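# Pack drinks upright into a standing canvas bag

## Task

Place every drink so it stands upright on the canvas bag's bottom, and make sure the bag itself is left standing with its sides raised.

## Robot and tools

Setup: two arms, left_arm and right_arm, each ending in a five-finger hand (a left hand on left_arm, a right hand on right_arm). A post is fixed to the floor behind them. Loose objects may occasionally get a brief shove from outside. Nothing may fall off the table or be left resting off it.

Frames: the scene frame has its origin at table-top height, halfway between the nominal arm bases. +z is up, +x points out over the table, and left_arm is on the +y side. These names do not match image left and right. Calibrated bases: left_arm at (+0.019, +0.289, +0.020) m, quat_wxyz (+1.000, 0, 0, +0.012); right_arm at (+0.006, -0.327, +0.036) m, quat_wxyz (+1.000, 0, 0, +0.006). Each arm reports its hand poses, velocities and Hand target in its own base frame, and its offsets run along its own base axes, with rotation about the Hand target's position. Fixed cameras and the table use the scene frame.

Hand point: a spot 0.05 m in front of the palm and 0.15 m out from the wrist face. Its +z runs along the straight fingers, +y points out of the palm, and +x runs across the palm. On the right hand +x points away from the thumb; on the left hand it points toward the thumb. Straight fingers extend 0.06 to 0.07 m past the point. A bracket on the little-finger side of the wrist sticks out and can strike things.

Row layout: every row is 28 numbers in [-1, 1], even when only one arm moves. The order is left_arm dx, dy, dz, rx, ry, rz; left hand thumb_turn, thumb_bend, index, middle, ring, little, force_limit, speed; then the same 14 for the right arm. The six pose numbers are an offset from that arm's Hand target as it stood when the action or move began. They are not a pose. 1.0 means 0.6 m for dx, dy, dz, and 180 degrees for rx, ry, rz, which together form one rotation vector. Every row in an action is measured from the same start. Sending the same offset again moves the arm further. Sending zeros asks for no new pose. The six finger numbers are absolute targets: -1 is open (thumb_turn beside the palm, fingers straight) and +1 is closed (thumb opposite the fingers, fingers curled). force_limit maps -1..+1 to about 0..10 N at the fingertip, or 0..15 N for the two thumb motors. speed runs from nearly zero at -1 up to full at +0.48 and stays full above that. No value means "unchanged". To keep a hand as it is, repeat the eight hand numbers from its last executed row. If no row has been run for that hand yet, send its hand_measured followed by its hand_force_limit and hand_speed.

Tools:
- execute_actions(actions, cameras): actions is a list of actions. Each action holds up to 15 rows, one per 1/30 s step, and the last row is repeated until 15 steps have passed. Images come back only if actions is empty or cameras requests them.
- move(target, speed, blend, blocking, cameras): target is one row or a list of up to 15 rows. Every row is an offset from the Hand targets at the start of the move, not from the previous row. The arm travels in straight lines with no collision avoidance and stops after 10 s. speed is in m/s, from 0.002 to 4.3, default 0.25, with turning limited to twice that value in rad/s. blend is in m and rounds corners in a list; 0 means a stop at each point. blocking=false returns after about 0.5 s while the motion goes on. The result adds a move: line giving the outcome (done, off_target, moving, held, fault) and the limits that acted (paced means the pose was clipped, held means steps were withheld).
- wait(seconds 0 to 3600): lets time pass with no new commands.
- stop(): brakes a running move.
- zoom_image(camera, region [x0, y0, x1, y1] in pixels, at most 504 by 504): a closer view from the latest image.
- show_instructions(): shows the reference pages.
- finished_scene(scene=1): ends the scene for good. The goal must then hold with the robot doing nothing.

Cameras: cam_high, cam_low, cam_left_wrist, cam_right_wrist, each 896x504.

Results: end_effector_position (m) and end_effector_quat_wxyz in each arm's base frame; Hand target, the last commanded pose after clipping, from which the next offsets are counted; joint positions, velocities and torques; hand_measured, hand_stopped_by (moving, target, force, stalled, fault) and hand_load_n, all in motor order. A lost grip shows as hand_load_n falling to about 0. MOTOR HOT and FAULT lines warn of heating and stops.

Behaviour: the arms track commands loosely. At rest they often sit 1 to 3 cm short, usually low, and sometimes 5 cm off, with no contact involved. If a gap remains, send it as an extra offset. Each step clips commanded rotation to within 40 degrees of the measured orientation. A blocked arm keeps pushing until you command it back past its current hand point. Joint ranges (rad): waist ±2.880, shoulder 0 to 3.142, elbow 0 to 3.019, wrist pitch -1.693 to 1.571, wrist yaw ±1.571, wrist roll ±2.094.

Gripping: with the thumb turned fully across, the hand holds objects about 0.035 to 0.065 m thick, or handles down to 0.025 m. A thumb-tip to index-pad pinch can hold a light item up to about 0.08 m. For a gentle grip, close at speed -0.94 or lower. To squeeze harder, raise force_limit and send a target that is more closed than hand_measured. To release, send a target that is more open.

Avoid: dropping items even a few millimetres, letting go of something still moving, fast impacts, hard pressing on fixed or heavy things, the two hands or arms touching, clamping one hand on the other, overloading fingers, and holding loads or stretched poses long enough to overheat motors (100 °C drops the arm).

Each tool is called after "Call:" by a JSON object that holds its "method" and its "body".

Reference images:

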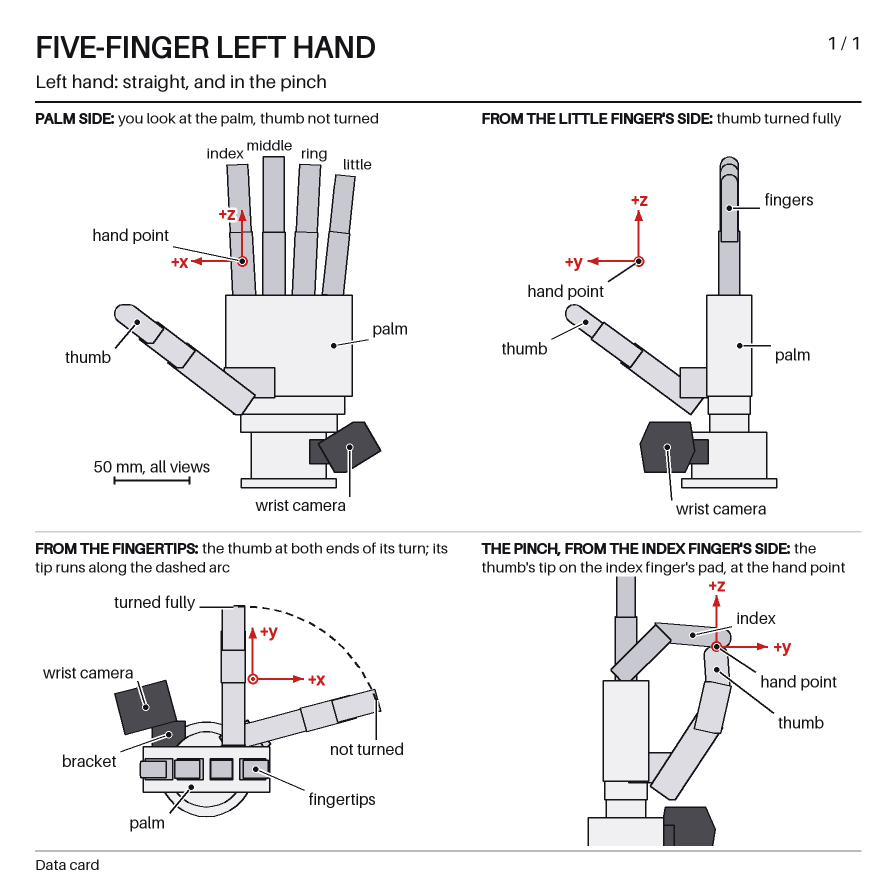

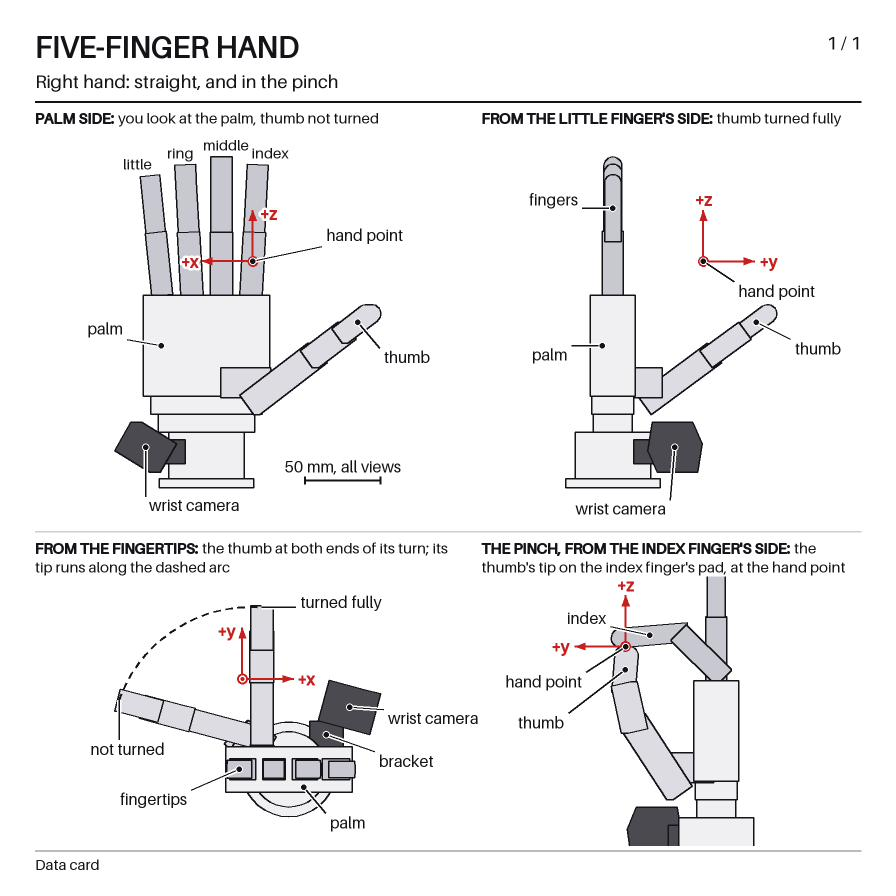

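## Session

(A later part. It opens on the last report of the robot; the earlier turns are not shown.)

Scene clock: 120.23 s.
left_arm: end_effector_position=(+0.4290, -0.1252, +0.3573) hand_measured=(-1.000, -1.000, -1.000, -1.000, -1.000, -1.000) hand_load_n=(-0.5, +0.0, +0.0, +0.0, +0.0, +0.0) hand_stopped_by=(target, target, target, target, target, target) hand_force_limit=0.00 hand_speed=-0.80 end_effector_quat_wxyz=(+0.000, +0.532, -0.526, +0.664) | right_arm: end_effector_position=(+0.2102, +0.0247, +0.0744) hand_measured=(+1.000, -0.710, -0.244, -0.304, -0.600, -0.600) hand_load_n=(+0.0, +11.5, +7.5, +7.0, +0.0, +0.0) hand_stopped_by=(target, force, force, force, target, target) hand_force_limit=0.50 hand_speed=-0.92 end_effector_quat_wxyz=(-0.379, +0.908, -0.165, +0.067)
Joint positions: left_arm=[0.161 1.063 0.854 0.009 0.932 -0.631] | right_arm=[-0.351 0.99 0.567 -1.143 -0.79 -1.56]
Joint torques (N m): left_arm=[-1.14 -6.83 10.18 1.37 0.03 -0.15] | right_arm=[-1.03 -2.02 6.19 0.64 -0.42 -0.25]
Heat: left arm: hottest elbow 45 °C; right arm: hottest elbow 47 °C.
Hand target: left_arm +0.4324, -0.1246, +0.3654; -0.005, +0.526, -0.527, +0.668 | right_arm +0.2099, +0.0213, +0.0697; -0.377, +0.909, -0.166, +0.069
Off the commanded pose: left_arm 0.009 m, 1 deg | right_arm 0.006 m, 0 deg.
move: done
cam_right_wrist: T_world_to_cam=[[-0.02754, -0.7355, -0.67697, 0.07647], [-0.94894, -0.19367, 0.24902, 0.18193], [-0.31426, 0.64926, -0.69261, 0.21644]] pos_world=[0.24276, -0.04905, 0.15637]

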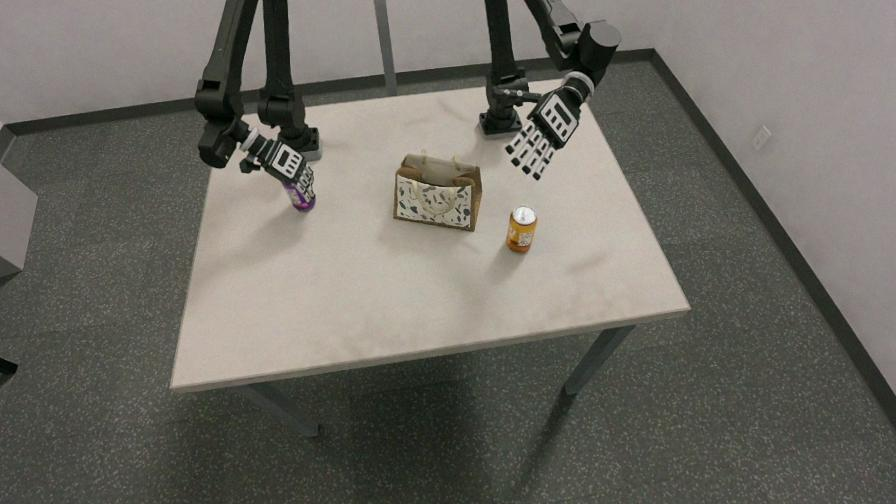

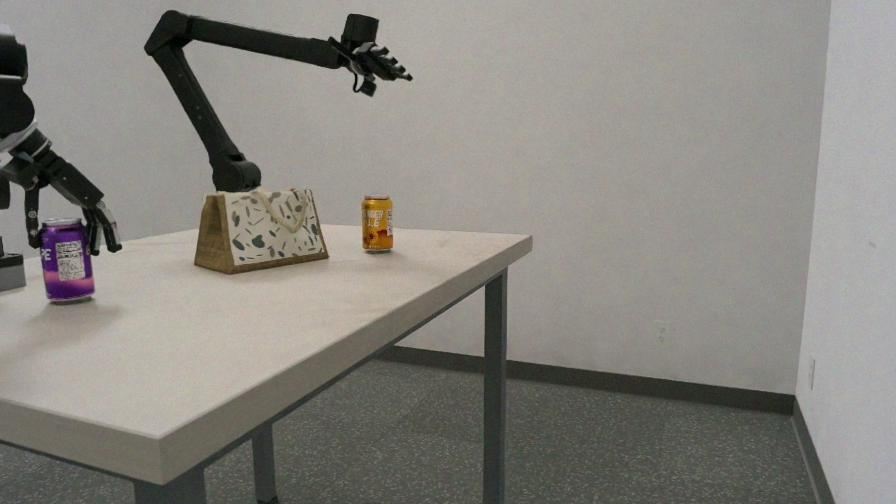

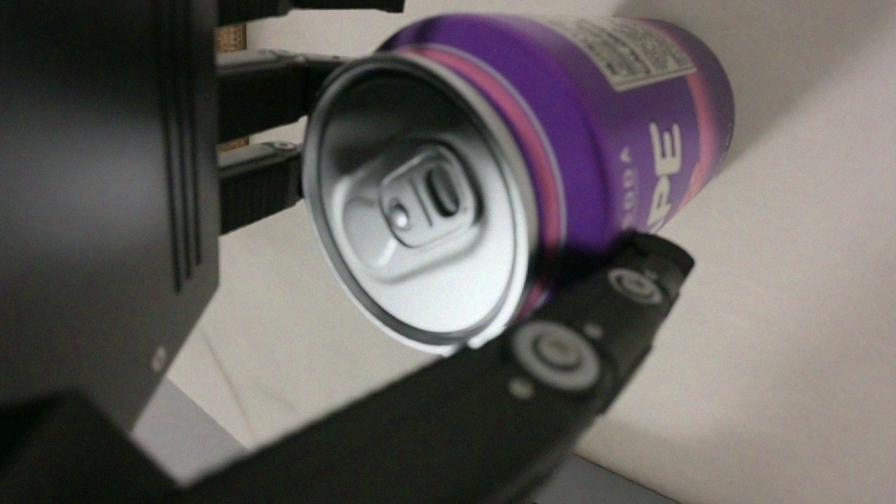

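Call:
{"method": "move", "body": {"target": [0,0,0,0,0,0,-1,-1,-1,-1,-1,-1,0,-0.8, 0.01,0,0.08,0,0,0,1,0.2,0.1,0.1,-0.6,-0.6,0.5,-0.92], "speed": 0.05, "cameras": ["cam_high","cam_low","cam_right_wrist"]}}

Call:
{"method": "zoom_image", "body": {"camera": "cam_low", "region": [0, 60, 160, 320]}}

Scene clock: 122.17 s.
left_arm: end_effector_position=(+0.4290, -0.1252, +0.3573) hand_measured=(-1.000, -1.000, -1.000, -1.000, -1.000, -1.000) hand_load_n=(+0.0, +0.0, +0.0, +0.0, +0.0, +0.0) hand_stopped_by=(target, target, target, target, target, target) hand_force_limit=0.00 hand_speed=-0.80 end_effector_quat_wxyz=(+0.000, +0.532, -0.526, +0.664) | right_arm: end_effector_position=(+0.1997, +0.0272, +0.0994) hand_measured=(+1.000, -0.706, -0.244, -0.304, -0.600, -0.600) hand_load_n=(+0.5, +1.0, +0.0, +0.5, +0.0, +0.0) hand_stopped_by=(target, force, force, force, target, target) hand_force_limit=0.50 hand_speed=-0.92 end_effector_quat_wxyz=(-0.380, +0.907, -0.174, +0.045)
Joint positions: left_arm=[0.161 1.063 0.854 0.009 0.932 -0.631] | right_arm=[-0.351 0.961 0.618 -1.271 -0.784 -1.56]
Joint torques (N m): left_arm=[-1.14 -6.77 10.17 1.37 0.03 -0.16] | right_arm=[-0.44 -3.43 10.35 -0.14 -0.72 -0.11]
Heat: left arm: hottest elbow 45 °C; right arm: hottest elbow 47 °C.
Hand target: left_arm +0.4324, -0.1246, +0.3654; -0.005, +0.526, -0.527, +0.668 | right_arm +0.2158, +0.0213, +0.1177; -0.377, +0.909, -0.166, +0.069
Off the commanded pose: left_arm 0.009 m, 1 deg | right_arm 0.025 m, 3 deg.
move: off_target (right_arm)
cam_right_wrist: T_world_to_cam=[[-0.05871, -0.72888, -0.68212, 0.10148], [-0.93622, -0.19696, 0.29104, 0.1596], [-0.34648, 0.6557, -0.67082, 0.23297]] pos_world=[0.2361, -0.04736, 0.17905]

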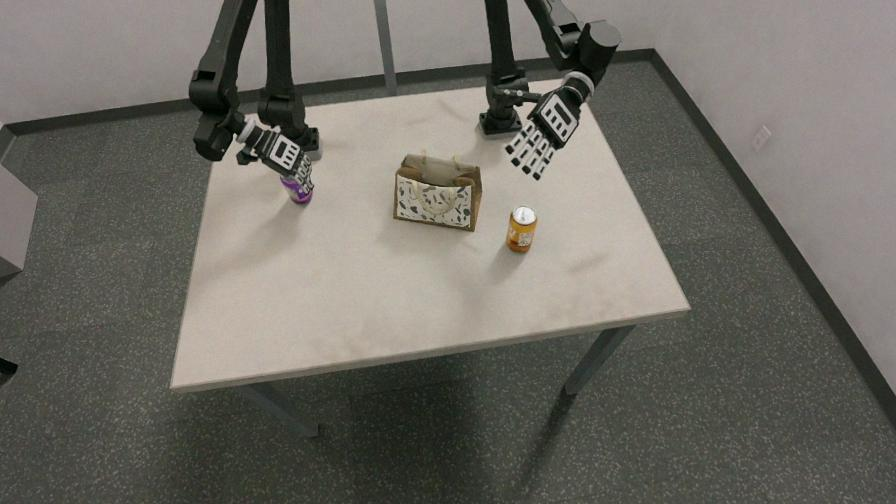

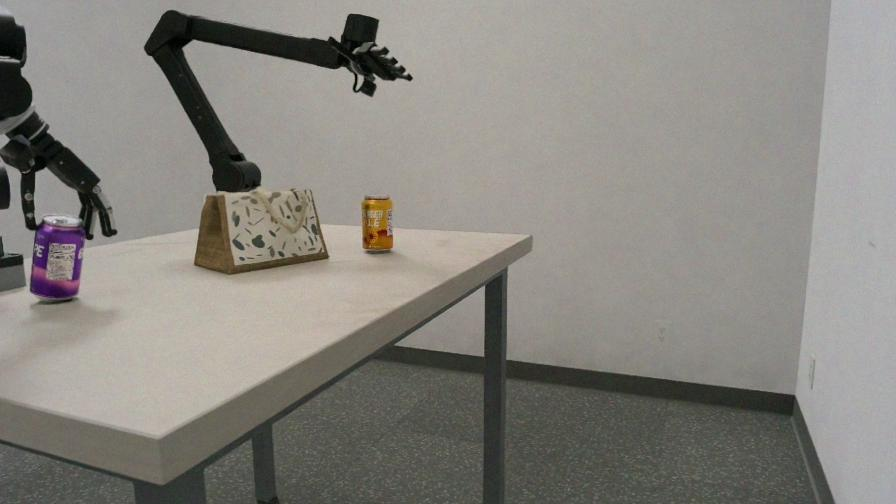

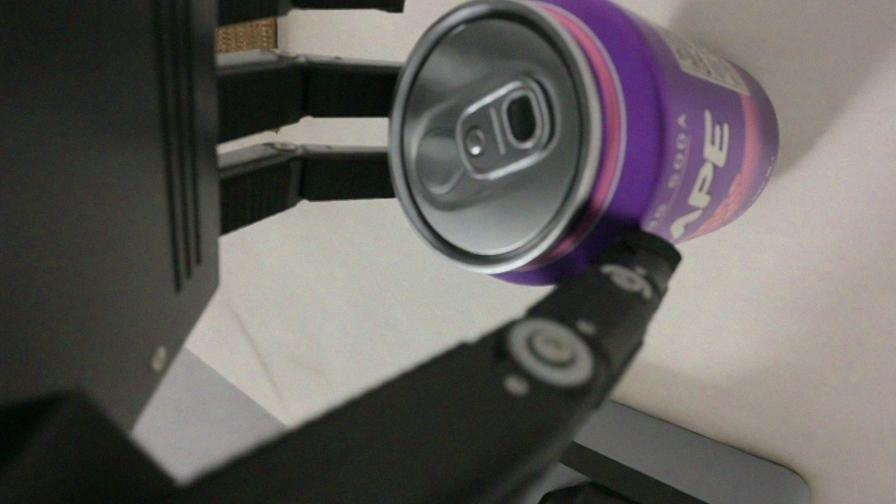

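Scaled by 1.938 from the camera's image (finer frame: 1280x720).

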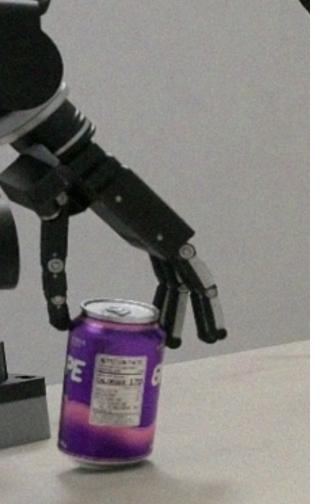

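Call:
{"method": "move", "body": {"target": [0,0,0,0,0,0,-1,-1,-1,-1,-1,-1,0,-0.8, -0.02,0,-0.072,0,0,0,1,0.2,0.1,0.1,-0.6,-0.6,0.5,-0.92], "speed": 0.05, "cameras": ["cam_high","cam_low","cam_right_wrist"]}}

Call:
{"method": "zoom_image", "body": {"camera": "cam_low", "region": [0, 60, 160, 320]}}

Scene clock: 126.70 s.
left_arm: end_effector_position=(+0.4290, -0.1252, +0.3573) hand_measured=(-1.000, -1.000, -1.000, -1.000, -1.000, -1.000) hand_load_n=(+0.0, +0.0, +0.0, +0.0, +0.0, +0.0) hand_stopped_by=(target, target, target, target, target, target) hand_force_limit=0.00 hand_speed=-0.80 end_effector_quat_wxyz=(+0.000, +0.532, -0.526, +0.664) | right_arm: end_effector_position=(+0.2056, +0.0240, +0.0821) hand_measured=(+1.000, -0.706, -0.244, -0.304, -0.600, -0.600) hand_load_n=(+0.5, +2.5, +0.5, +2.0, +0.0, +0.0) hand_stopped_by=(target, force, force, force, target, target) hand_force_limit=0.50 hand_speed=-0.92 end_effector_quat_wxyz=(-0.378, +0.908, -0.166, +0.070)
Joint positions: left_arm=[0.161 1.063 0.854 0.009 0.932 -0.631] | right_arm=[-0.36 0.961 0.574 -1.181 -0.788 -1.569]
Joint torques (N m): left_arm=[-1.08 -6.83 10.15 1.36 0.03 -0.16] | right_arm=[-1.2 -1.67 5.83 0.73 -0.5 -0.31]
Heat: left arm: hottest elbow 45 °C; right arm: hottest elbow 47 °C.
Hand target: left_arm +0.4324, -0.1246, +0.3654; -0.005, +0.526, -0.527, +0.668 | right_arm +0.2039, +0.0213, +0.0744; -0.377, +0.909, -0.166, +0.069
Off the commanded pose: left_arm 0.009 m, 1 deg | right_arm 0.008 m, 0 deg.
move: done
cam_right_wrist: T_world_to_cam=[[-0.02717, -0.73788, -0.67438, 0.08075], [-0.95016, -0.19053, 0.24675, 0.176], [-0.31057, 0.64748, -0.69593, 0.22034]] pos_world=[0.23786, -0.04955, 0.16437]

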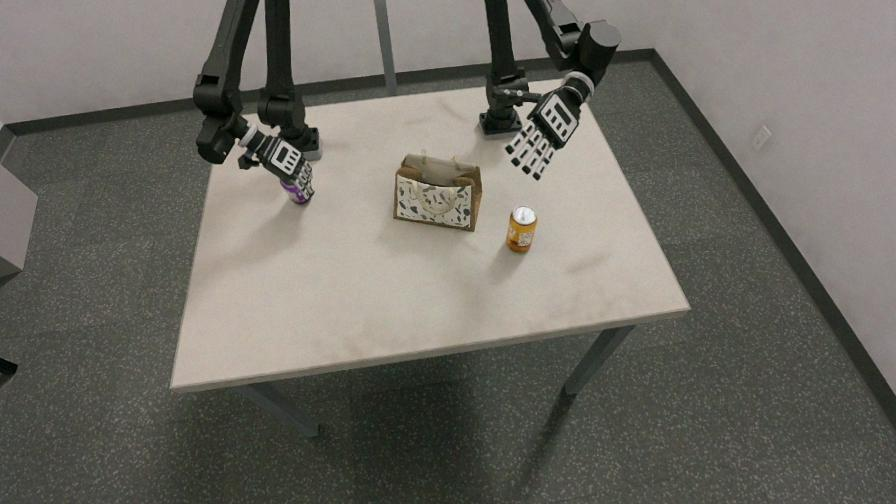

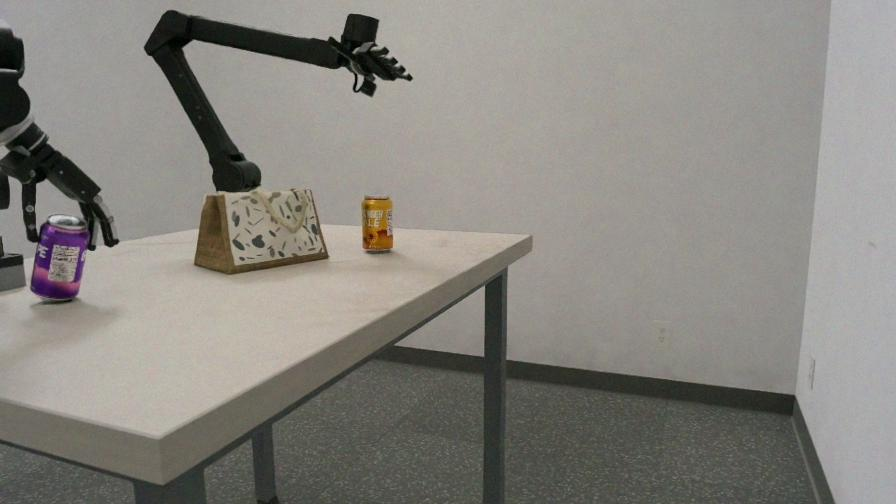

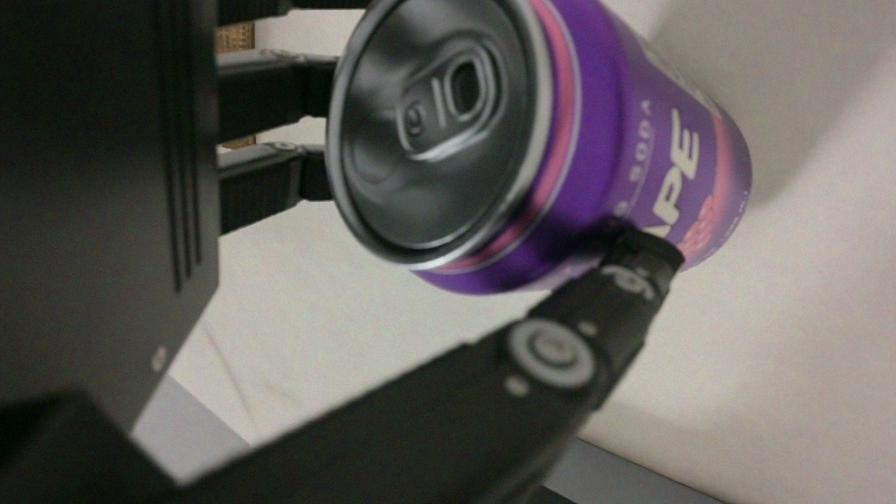

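Scaled by 1.938 from the camera's image (finer frame: 1280x720).

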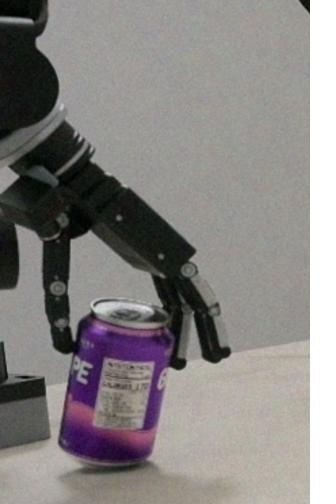

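Call:
{"method": "zoom_image", "body": {"camera": "cam_high", "region": [240, 120, 350, 230]}}

Scaled by 4.582 from the camera's image (finer frame: 1280x720).

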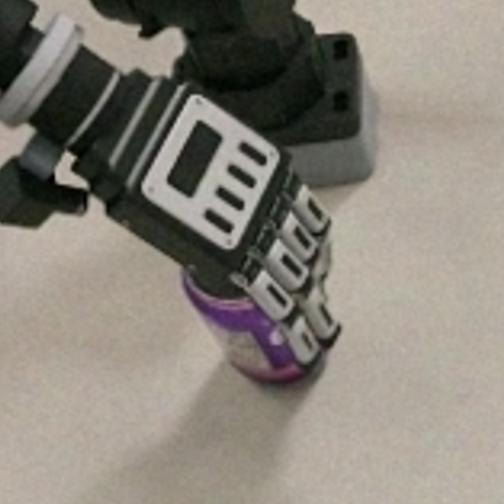

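Call:
{"method": "move", "body": {"target": [0,0,0,0,0,0,-1,-1,-1,-1,-1,-1,0,-0.8, -0.03,0,0.0,0,0,0,1,0.2,0.1,0.1,-0.6,-0.6,0.5,-0.92], "speed": 0.05, "cameras": ["cam_high","cam_low","cam_right_wrist"]}}

Call:
{"method": "zoom_image", "body": {"camera": "cam_low", "region": [0, 60, 160, 320]}}

Scene clock: 128.77 s.
left_arm: end_effector_position=(+0.4290, -0.1252, +0.3573) hand_measured=(-1.000, -1.000, -1.000, -1.000, -1.000, -1.000) hand_load_n=(+0.0, -0.5, +0.0, +0.0, +0.0, +0.0) hand_stopped_by=(target, target, target, target, target, target) hand_force_limit=0.00 hand_speed=-0.80 end_effector_quat_wxyz=(+0.000, +0.532, -0.526, +0.664) | right_arm: end_effector_position=(+0.1890, +0.0237, +0.0773) hand_measured=(+1.000, -0.706, -0.244, -0.304, -0.600, -0.600) hand_load_n=(+0.5, +3.5, +0.5, +3.5, +0.0, +0.0) hand_stopped_by=(target, force, force, force, target, target) hand_force_limit=0.50 hand_speed=-0.92 end_effector_quat_wxyz=(-0.378, +0.908, -0.166, +0.067)
Joint positions: left_arm=[0.161 1.063 0.854 0.009 0.932 -0.631] | right_arm=[-0.391 0.927 0.541 -1.22 -0.788 -1.614]
Joint torques (N m): left_arm=[-1.14 -6.83 10.17 1.36 0.03 -0.16] | right_arm=[-1.38 -2.32 6.17 -0.05 -0.45 -0.32]
Heat: left arm: hottest elbow 45 °C; right arm: hottest elbow 47 °C.
Hand target: left_arm +0.4324, -0.1246, +0.3654; -0.005, +0.526, -0.527, +0.668 | right_arm +0.1858, +0.0213, +0.0745; -0.377, +0.909, -0.166, +0.069
Off the commanded pose: left_arm 0.009 m, 1 deg | right_arm 0.005 m, 0 deg.
move: done
cam_right_wrist: T_world_to_cam=[[-0.02988, -0.73632, -0.67597, 0.07743], [-0.94897, -0.19152, 0.25056, 0.16076], [-0.31396, 0.64896, -0.69302, 0.21242]] pos_world=[0.22156, -0.05005, 0.15927]

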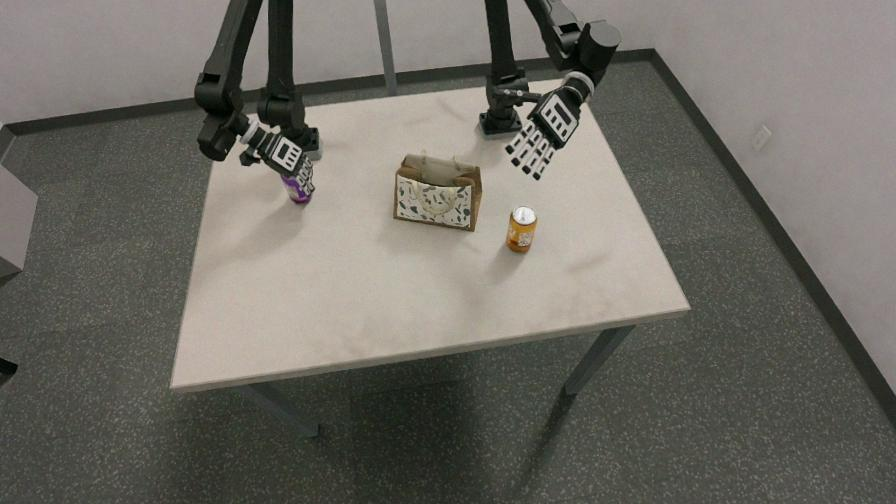

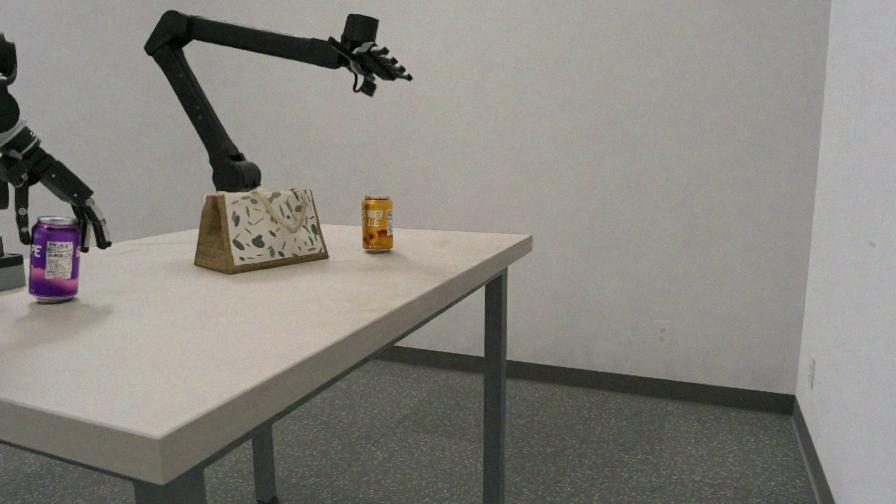

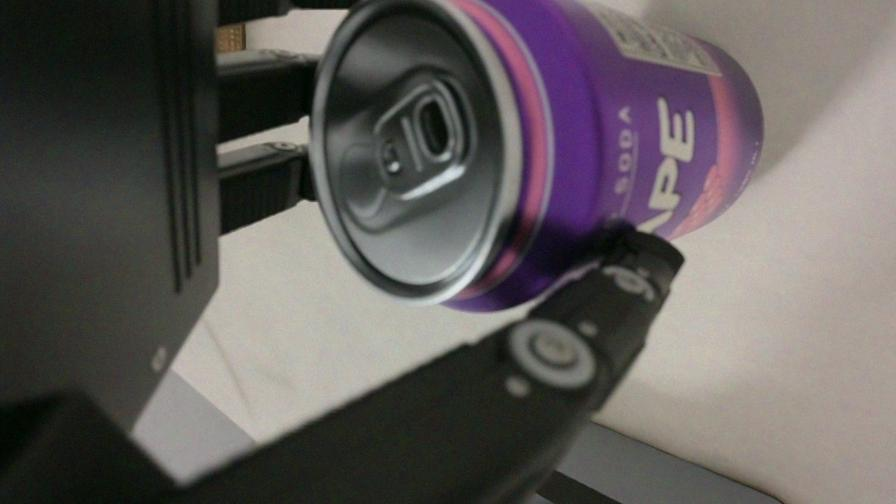

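Scaled by 1.938 from the camera's image (finer frame: 1280x720).

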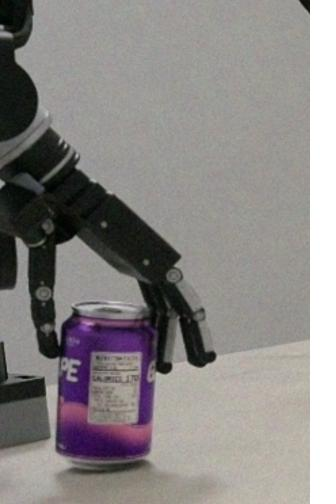

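Call:
{"method": "move", "body": {"target": [0,0,0,0,0,0,-1,-1,-1,-1,-1,-1,0,-0.8, 0,0,0.0,0,0,0,1,-0.9,-0.58,-0.58,-0.6,-0.6,0.5,-0.85], "speed": 0.05, "cameras": ["cam_high","cam_low","cam_right_wrist"]}}

Call:
{"method": "zoom_image", "body": {"camera": "cam_low", "region": [0, 60, 160, 320]}}

Scene clock: 130.53 s.
left_arm: end_effector_position=(+0.4290, -0.1252, +0.3573) hand_measured=(-1.000, -1.000, -1.000, -1.000, -1.000, -1.000) hand_load_n=(-0.5, +0.0, +0.0, +0.0, +0.0, +0.0) hand_stopped_by=(target, target, target, target, target, target) hand_force_limit=0.00 hand_speed=-0.80 end_effector_quat_wxyz=(+0.000, +0.532, -0.526, +0.664) | right_arm: end_effector_position=(+0.1893, +0.0220, +0.0767) hand_measured=(+1.000, -0.900, -0.580, -0.580, -0.600, -0.600) hand_load_n=(+0.0, +0.0, +0.0, +0.0, +0.0, +0.0) hand_stopped_by=(target, target, target, target, target, target) hand_force_limit=0.50 hand_speed=-0.85 end_effector_quat_wxyz=(-0.376, +0.909, -0.164, +0.069)
Joint positions: left_arm=[0.161 1.063 0.854 0.009 0.932 -0.631] | right_arm=[-0.395 0.927 0.541 -1.22 -0.784 -1.622]
Joint torques (N m): left_arm=[-1.2 -6.77 10.18 1.37 0.03 -0.16] | right_arm=[-1.2 -2.26 6.19 0.01 -0.62 -0.25]
Heat: left arm: hottest elbow 45 °C; right arm: hottest elbow 47 °C.
Hand target: left_arm +0.4324, -0.1246, +0.3654; -0.005, +0.526, -0.527, +0.668 | right_arm +0.1858, +0.0212, +0.0744; -0.376, +0.909, -0.165, +0.069
Off the commanded pose: left_arm 0.009 m, 1 deg | right_arm 0.004 m, 0 deg.
move: done
cam_right_wrist: T_world_to_cam=[[-0.02545, -0.7402, -0.6719, 0.07473], [-0.94955, -0.19227, 0.24777, 0.16116], [-0.31258, 0.64431, -0.69796, 0.21347]] pos_world=[0.22166, -0.05124, 0.15928]

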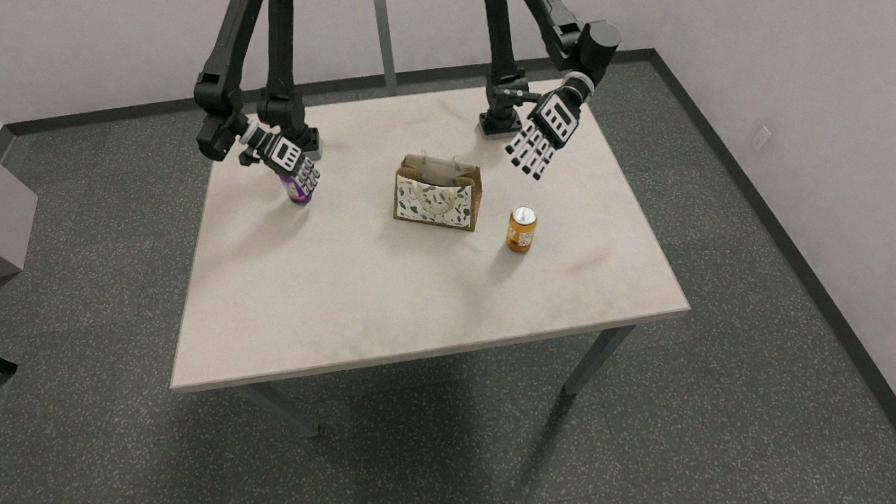

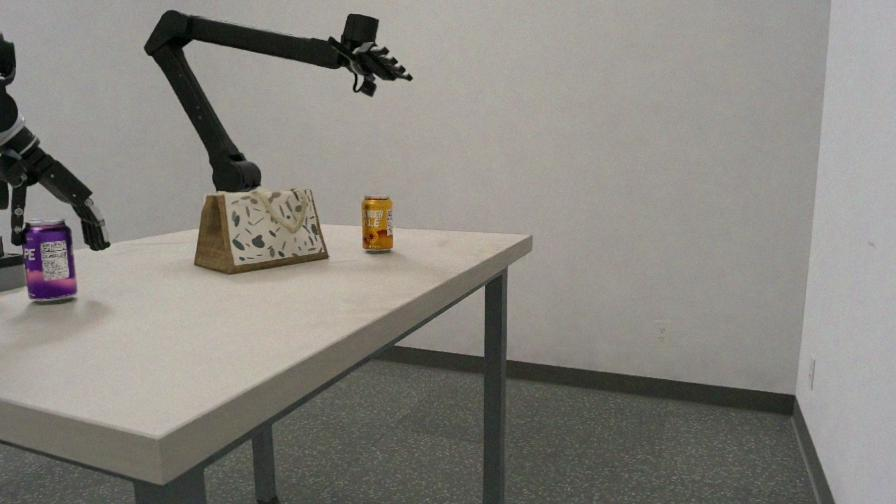

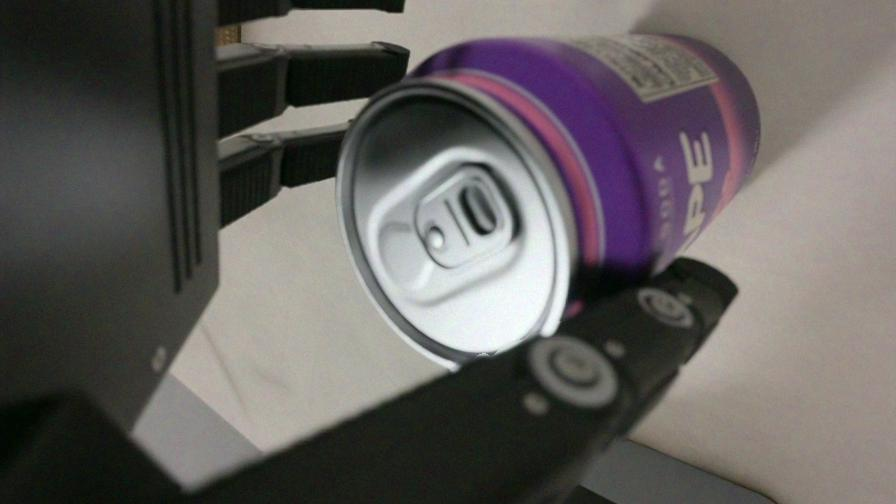

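Scaled by 1.938 from the camera's image (finer frame: 1280x720).

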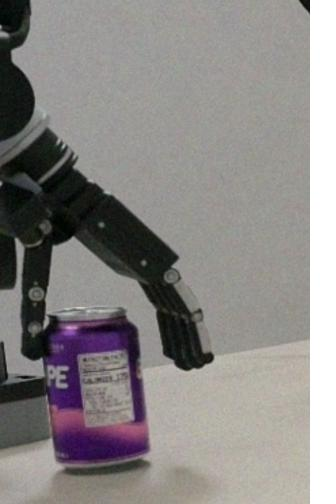

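Call:
{"method": "wait", "body": {"seconds": 6, "cameras": ["cam_high","cam_low","cam_right_wrist"]}}

Call:
{"method": "zoom_image", "body": {"camera": "cam_low", "region": [0, 60, 160, 320]}}

Scene clock: 136.80 s.
left_arm: end_effector_position=(+0.4290, -0.1252, +0.3573) hand_measured=(-1.000, -1.000, -1.000, -1.000, -1.000, -1.000) hand_load_n=(+0.0, +0.0, +0.0, +0.0, +0.0, +0.0) hand_stopped_by=(target, target, target, target, target, target) hand_force_limit=0.00 hand_speed=-0.80 end_effector_quat_wxyz=(+0.000, +0.532, -0.526, +0.664) | right_arm: end_effector_position=(+0.1893, +0.0220, +0.0767) hand_measured=(+1.000, -0.900, -0.580, -0.580, -0.600, -0.600) hand_load_n=(+0.0, +0.0, +0.0, +0.0, +0.0, +0.0) hand_stopped_by=(target, target, target, target, target, target) hand_force_limit=0.50 hand_speed=-0.85 end_effector_quat_wxyz=(-0.376, +0.909, -0.164, +0.069)
Joint positions: left_arm=[0.161 1.063 0.854 0.009 0.932 -0.631] | right_arm=[-0.395 0.927 0.541 -1.22 -0.784 -1.622]
Joint torques (N m): left_arm=[-1.14 -6.77 10.18 1.36 0.03 -0.16] | right_arm=[-1.03 -2.32 6.17 0.01 -0.62 -0.25]
Heat: left arm: hottest elbow 45 °C; right arm: hottest elbow 46 °C.
Hand target: left_arm +0.4324, -0.1246, +0.3654; -0.005, +0.526, -0.527, +0.668 | right_arm +0.1858, +0.0212, +0.0744; -0.376, +0.909, -0.165, +0.069
Off the commanded pose: left_arm 0.009 m, 1 deg | right_arm 0.004 m, 0 deg.
wait: 6.00 s; at rest from the start
cam_right_wrist: T_world_to_cam=[[-0.02545, -0.7402, -0.6719, 0.07473], [-0.94955, -0.19227, 0.24777, 0.16116], [-0.31258, 0.64431, -0.69796, 0.21347]] pos_world=[0.22166, -0.05124, 0.15928]

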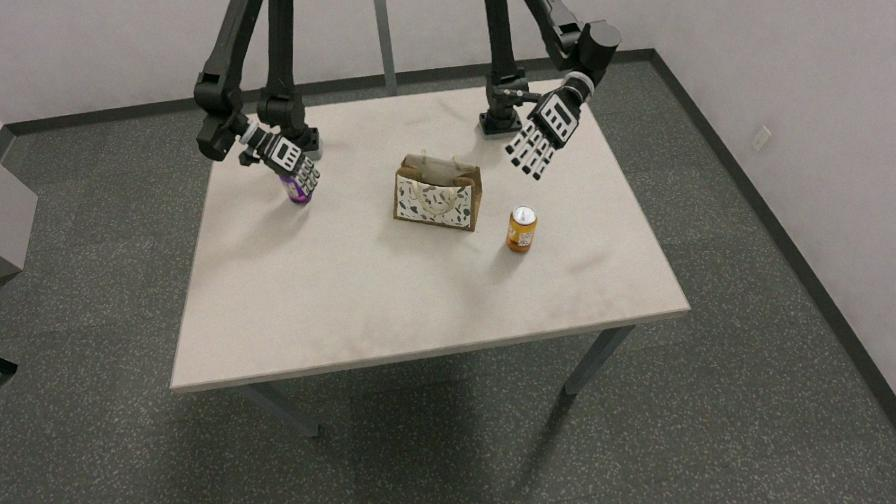

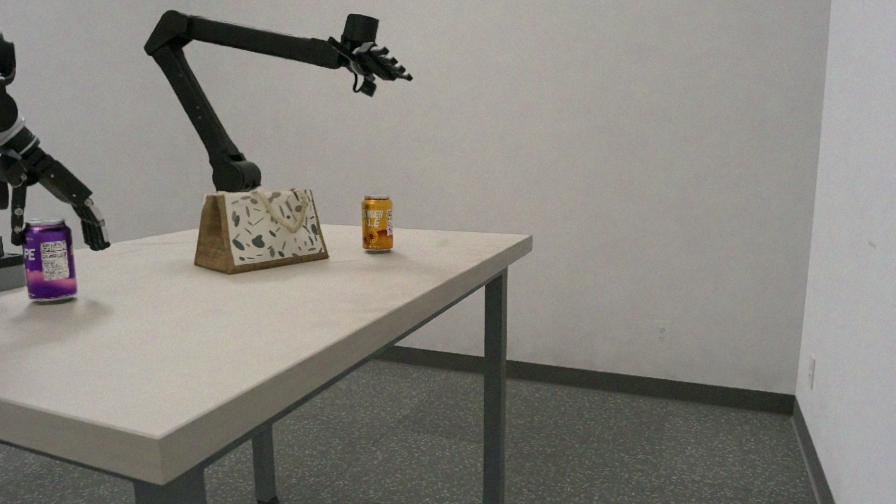

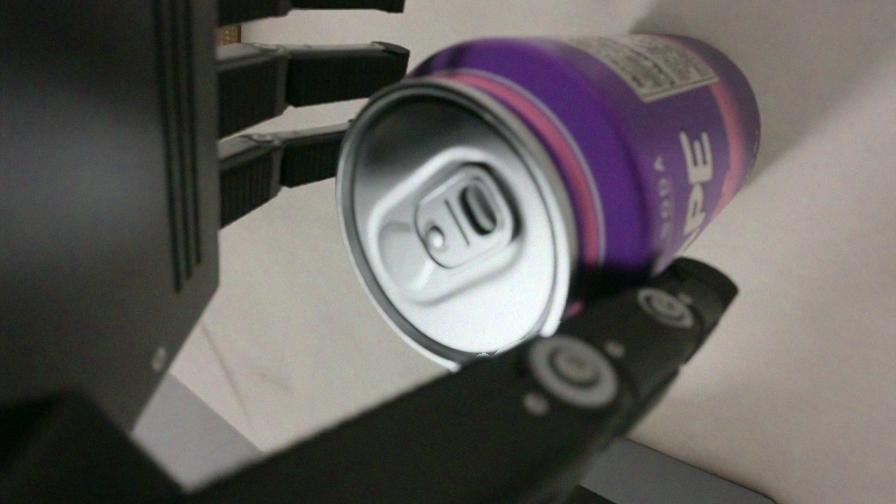

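Scaled by 1.938 from the camera's image (finer frame: 1280x720).

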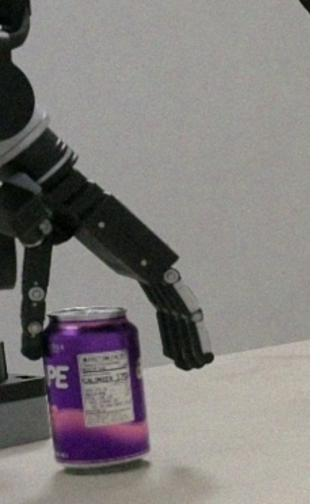

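Call:
{"method": "move", "body": {"target": [0,0,0,0,0,0,-1,-1,-1,-1,-1,-1,0,-0.8, 0.0035,-0.0192,-0.006,0,0,0,1,-0.9,-0.58,-0.58,-0.6,-0.6,0.5,-0.85], "speed": 0.05, "cameras": ["cam_low","cam_right_wrist"]}}

Call:
{"method": "zoom_image", "body": {"camera": "cam_low", "region": [0, 60, 160, 320]}}

Scene clock: 139.23 s.
left_arm: end_effector_position=(+0.4290, -0.1252, +0.3573) hand_measured=(-1.000, -1.000, -1.000, -1.000, -1.000, -1.000) hand_load_n=(+0.0, +0.0, +0.0, +0.0, +0.0, -0.5) hand_stopped_by=(target, target, target, target, target, target) hand_force_limit=0.00 hand_speed=-0.80 end_effector_quat_wxyz=(+0.000, +0.532, -0.526, +0.664) | right_arm: end_effector_position=(+0.1887, +0.0123, +0.0713) hand_measured=(+1.000, -0.900, -0.580, -0.580, -0.600, -0.600) hand_load_n=(+0.0, +0.0, +0.0, +0.0, +0.0, +0.0) hand_stopped_by=(target, target, target, target, target, target) hand_force_limit=0.50 hand_speed=-0.85 end_effector_quat_wxyz=(-0.377, +0.909, -0.165, +0.070)
Joint positions: left_arm=[0.161 1.063 0.854 0.009 0.932 -0.631] | right_arm=[-0.443 0.958 0.541 -1.233 -0.784 -1.687]
Joint torques (N m): left_arm=[-1.14 -6.83 10.18 1.36 0.03 -0.16] | right_arm=[-1.14 -1.67 6.82 -0.23 -0.48 -0.26]
Heat: left arm: hottest elbow 45 °C; right arm: hottest elbow 46 °C.
Hand target: left_arm +0.4324, -0.1246, +0.3654; -0.005, +0.526, -0.527, +0.668 | right_arm +0.1879, +0.0098, +0.0709; -0.377, +0.909, -0.165, +0.069
Off the commanded pose: left_arm 0.009 m, 1 deg | right_arm 0.003 m, 0 deg.
move: done
cam_right_wrist: T_world_to_cam=[[-0.02512, -0.73899, -0.67324, 0.06389], [-0.95051, -0.19096, 0.24507, 0.16047], [-0.30967, 0.64608, -0.69763, 0.21514]] pos_world=[0.22075, -0.06114, 0.15378]

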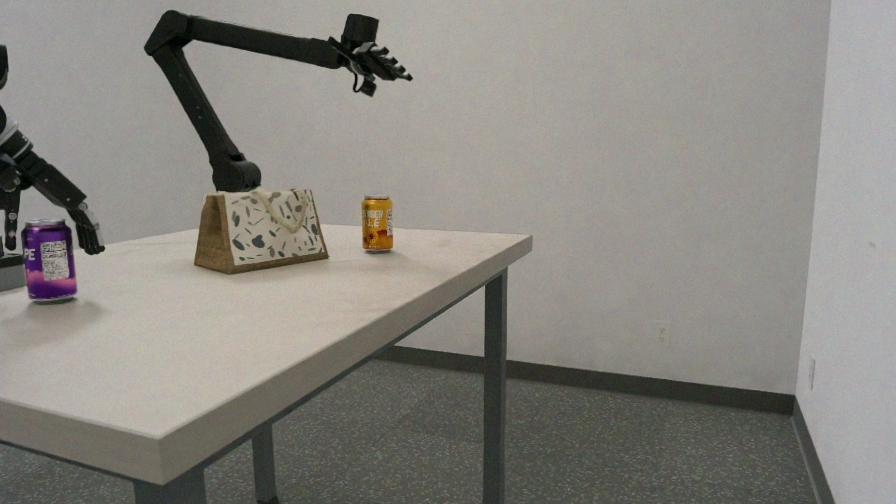

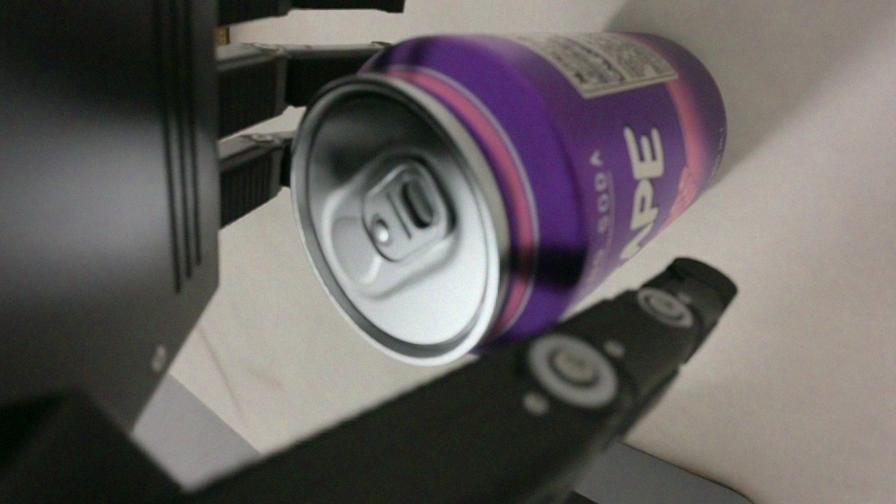

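Scaled by 1.938 from the camera's image (finer frame: 1280x720).

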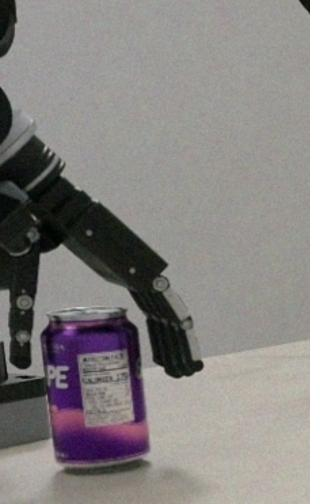

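Call:
{"method": "move", "body": {"target": [0,0,0,0,0,0,-1,-1,-1,-1,-1,-1,0,-0.8, 0,0,0,0,0,0,1,0.2,0.1,0.1,-0.6,-0.6,-0.3,-0.92], "speed": 0.05, "cameras": ["cam_low","cam_right_wrist"]}}

Call:
{"method": "zoom_image", "body": {"camera": "cam_low", "region": [0, 60, 160, 320]}}

Scene clock: 141.27 s.
left_arm: end_effector_position=(+0.4290, -0.1252, +0.3573) hand_measured=(-1.000, -1.000, -1.000, -1.000, -1.000, -1.000) hand_load_n=(+0.0, +0.0, +0.0, +0.0, +0.0, -0.5) hand_stopped_by=(target, target, target, target, target, target) hand_force_limit=0.00 hand_speed=-0.80 end_effector_quat_wxyz=(+0.000, +0.532, -0.526, +0.664) | right_arm: end_effector_position=(+0.1888, +0.0124, +0.0714) hand_measured=(+1.000, -0.744, -0.268, -0.298, -0.600, -0.600) hand_load_n=(+0.0, +6.0, +4.0, +3.5, +0.0, +0.0) hand_stopped_by=(target, force, force, force, target, target) hand_force_limit=-0.30 hand_speed=-0.92 end_effector_quat_wxyz=(-0.378, +0.909, -0.164, +0.071)
Joint positions: left_arm=[0.161 1.063 0.854 0.009 0.932 -0.631] | right_arm=[-0.443 0.958 0.541 -1.233 -0.786 -1.688]
Joint torques (N m): left_arm=[-1.14 -6.77 10.17 1.36 0.03 -0.16] | right_arm=[-0.97 -1.67 6.82 -0.23 -0.43 -0.26]
Heat: left arm: hottest elbow 45 °C; right arm: hottest elbow 46 °C.
Hand target: left_arm +0.4324, -0.1246, +0.3654; -0.005, +0.526, -0.527, +0.668 | right_arm +0.1879, +0.0098, +0.0709; -0.377, +0.909, -0.165, +0.069
Off the commanded pose: left_arm 0.009 m, 1 deg | right_arm 0.003 m, 0 deg.
move: done
cam_right_wrist: T_world_to_cam=[[-0.02381, -0.73852, -0.67382, 0.06386], [-0.95068, -0.19178, 0.2438, 0.16074], [-0.30927, 0.64638, -0.69752, 0.21509]] pos_world=[0.22085, -0.06104, 0.15388]

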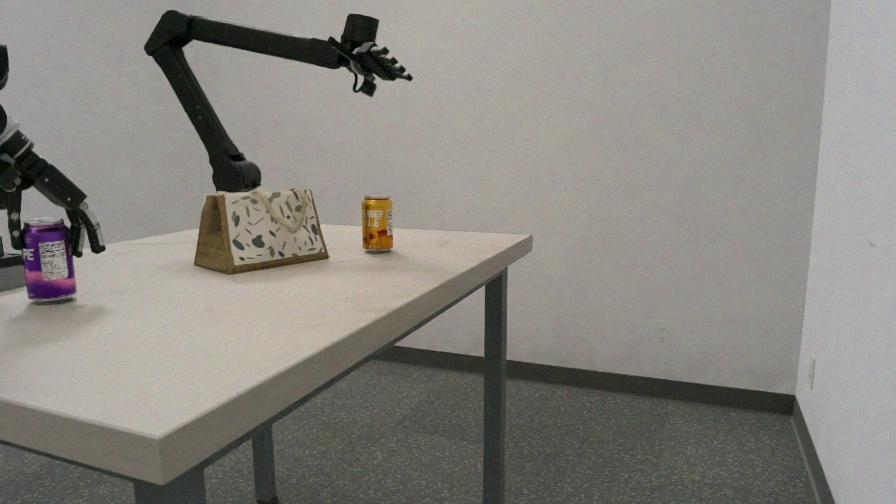

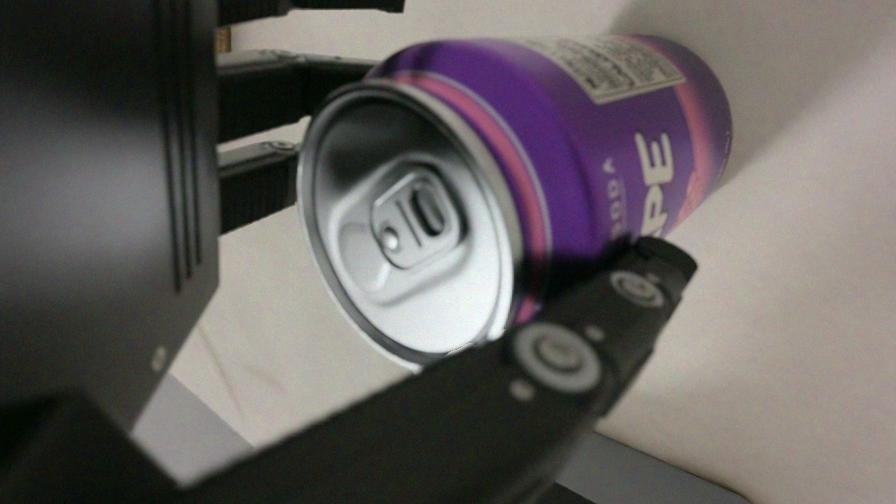

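Scaled by 1.938 from the camera's image (finer frame: 1280x720).

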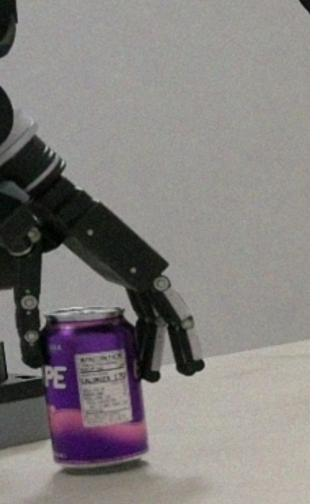

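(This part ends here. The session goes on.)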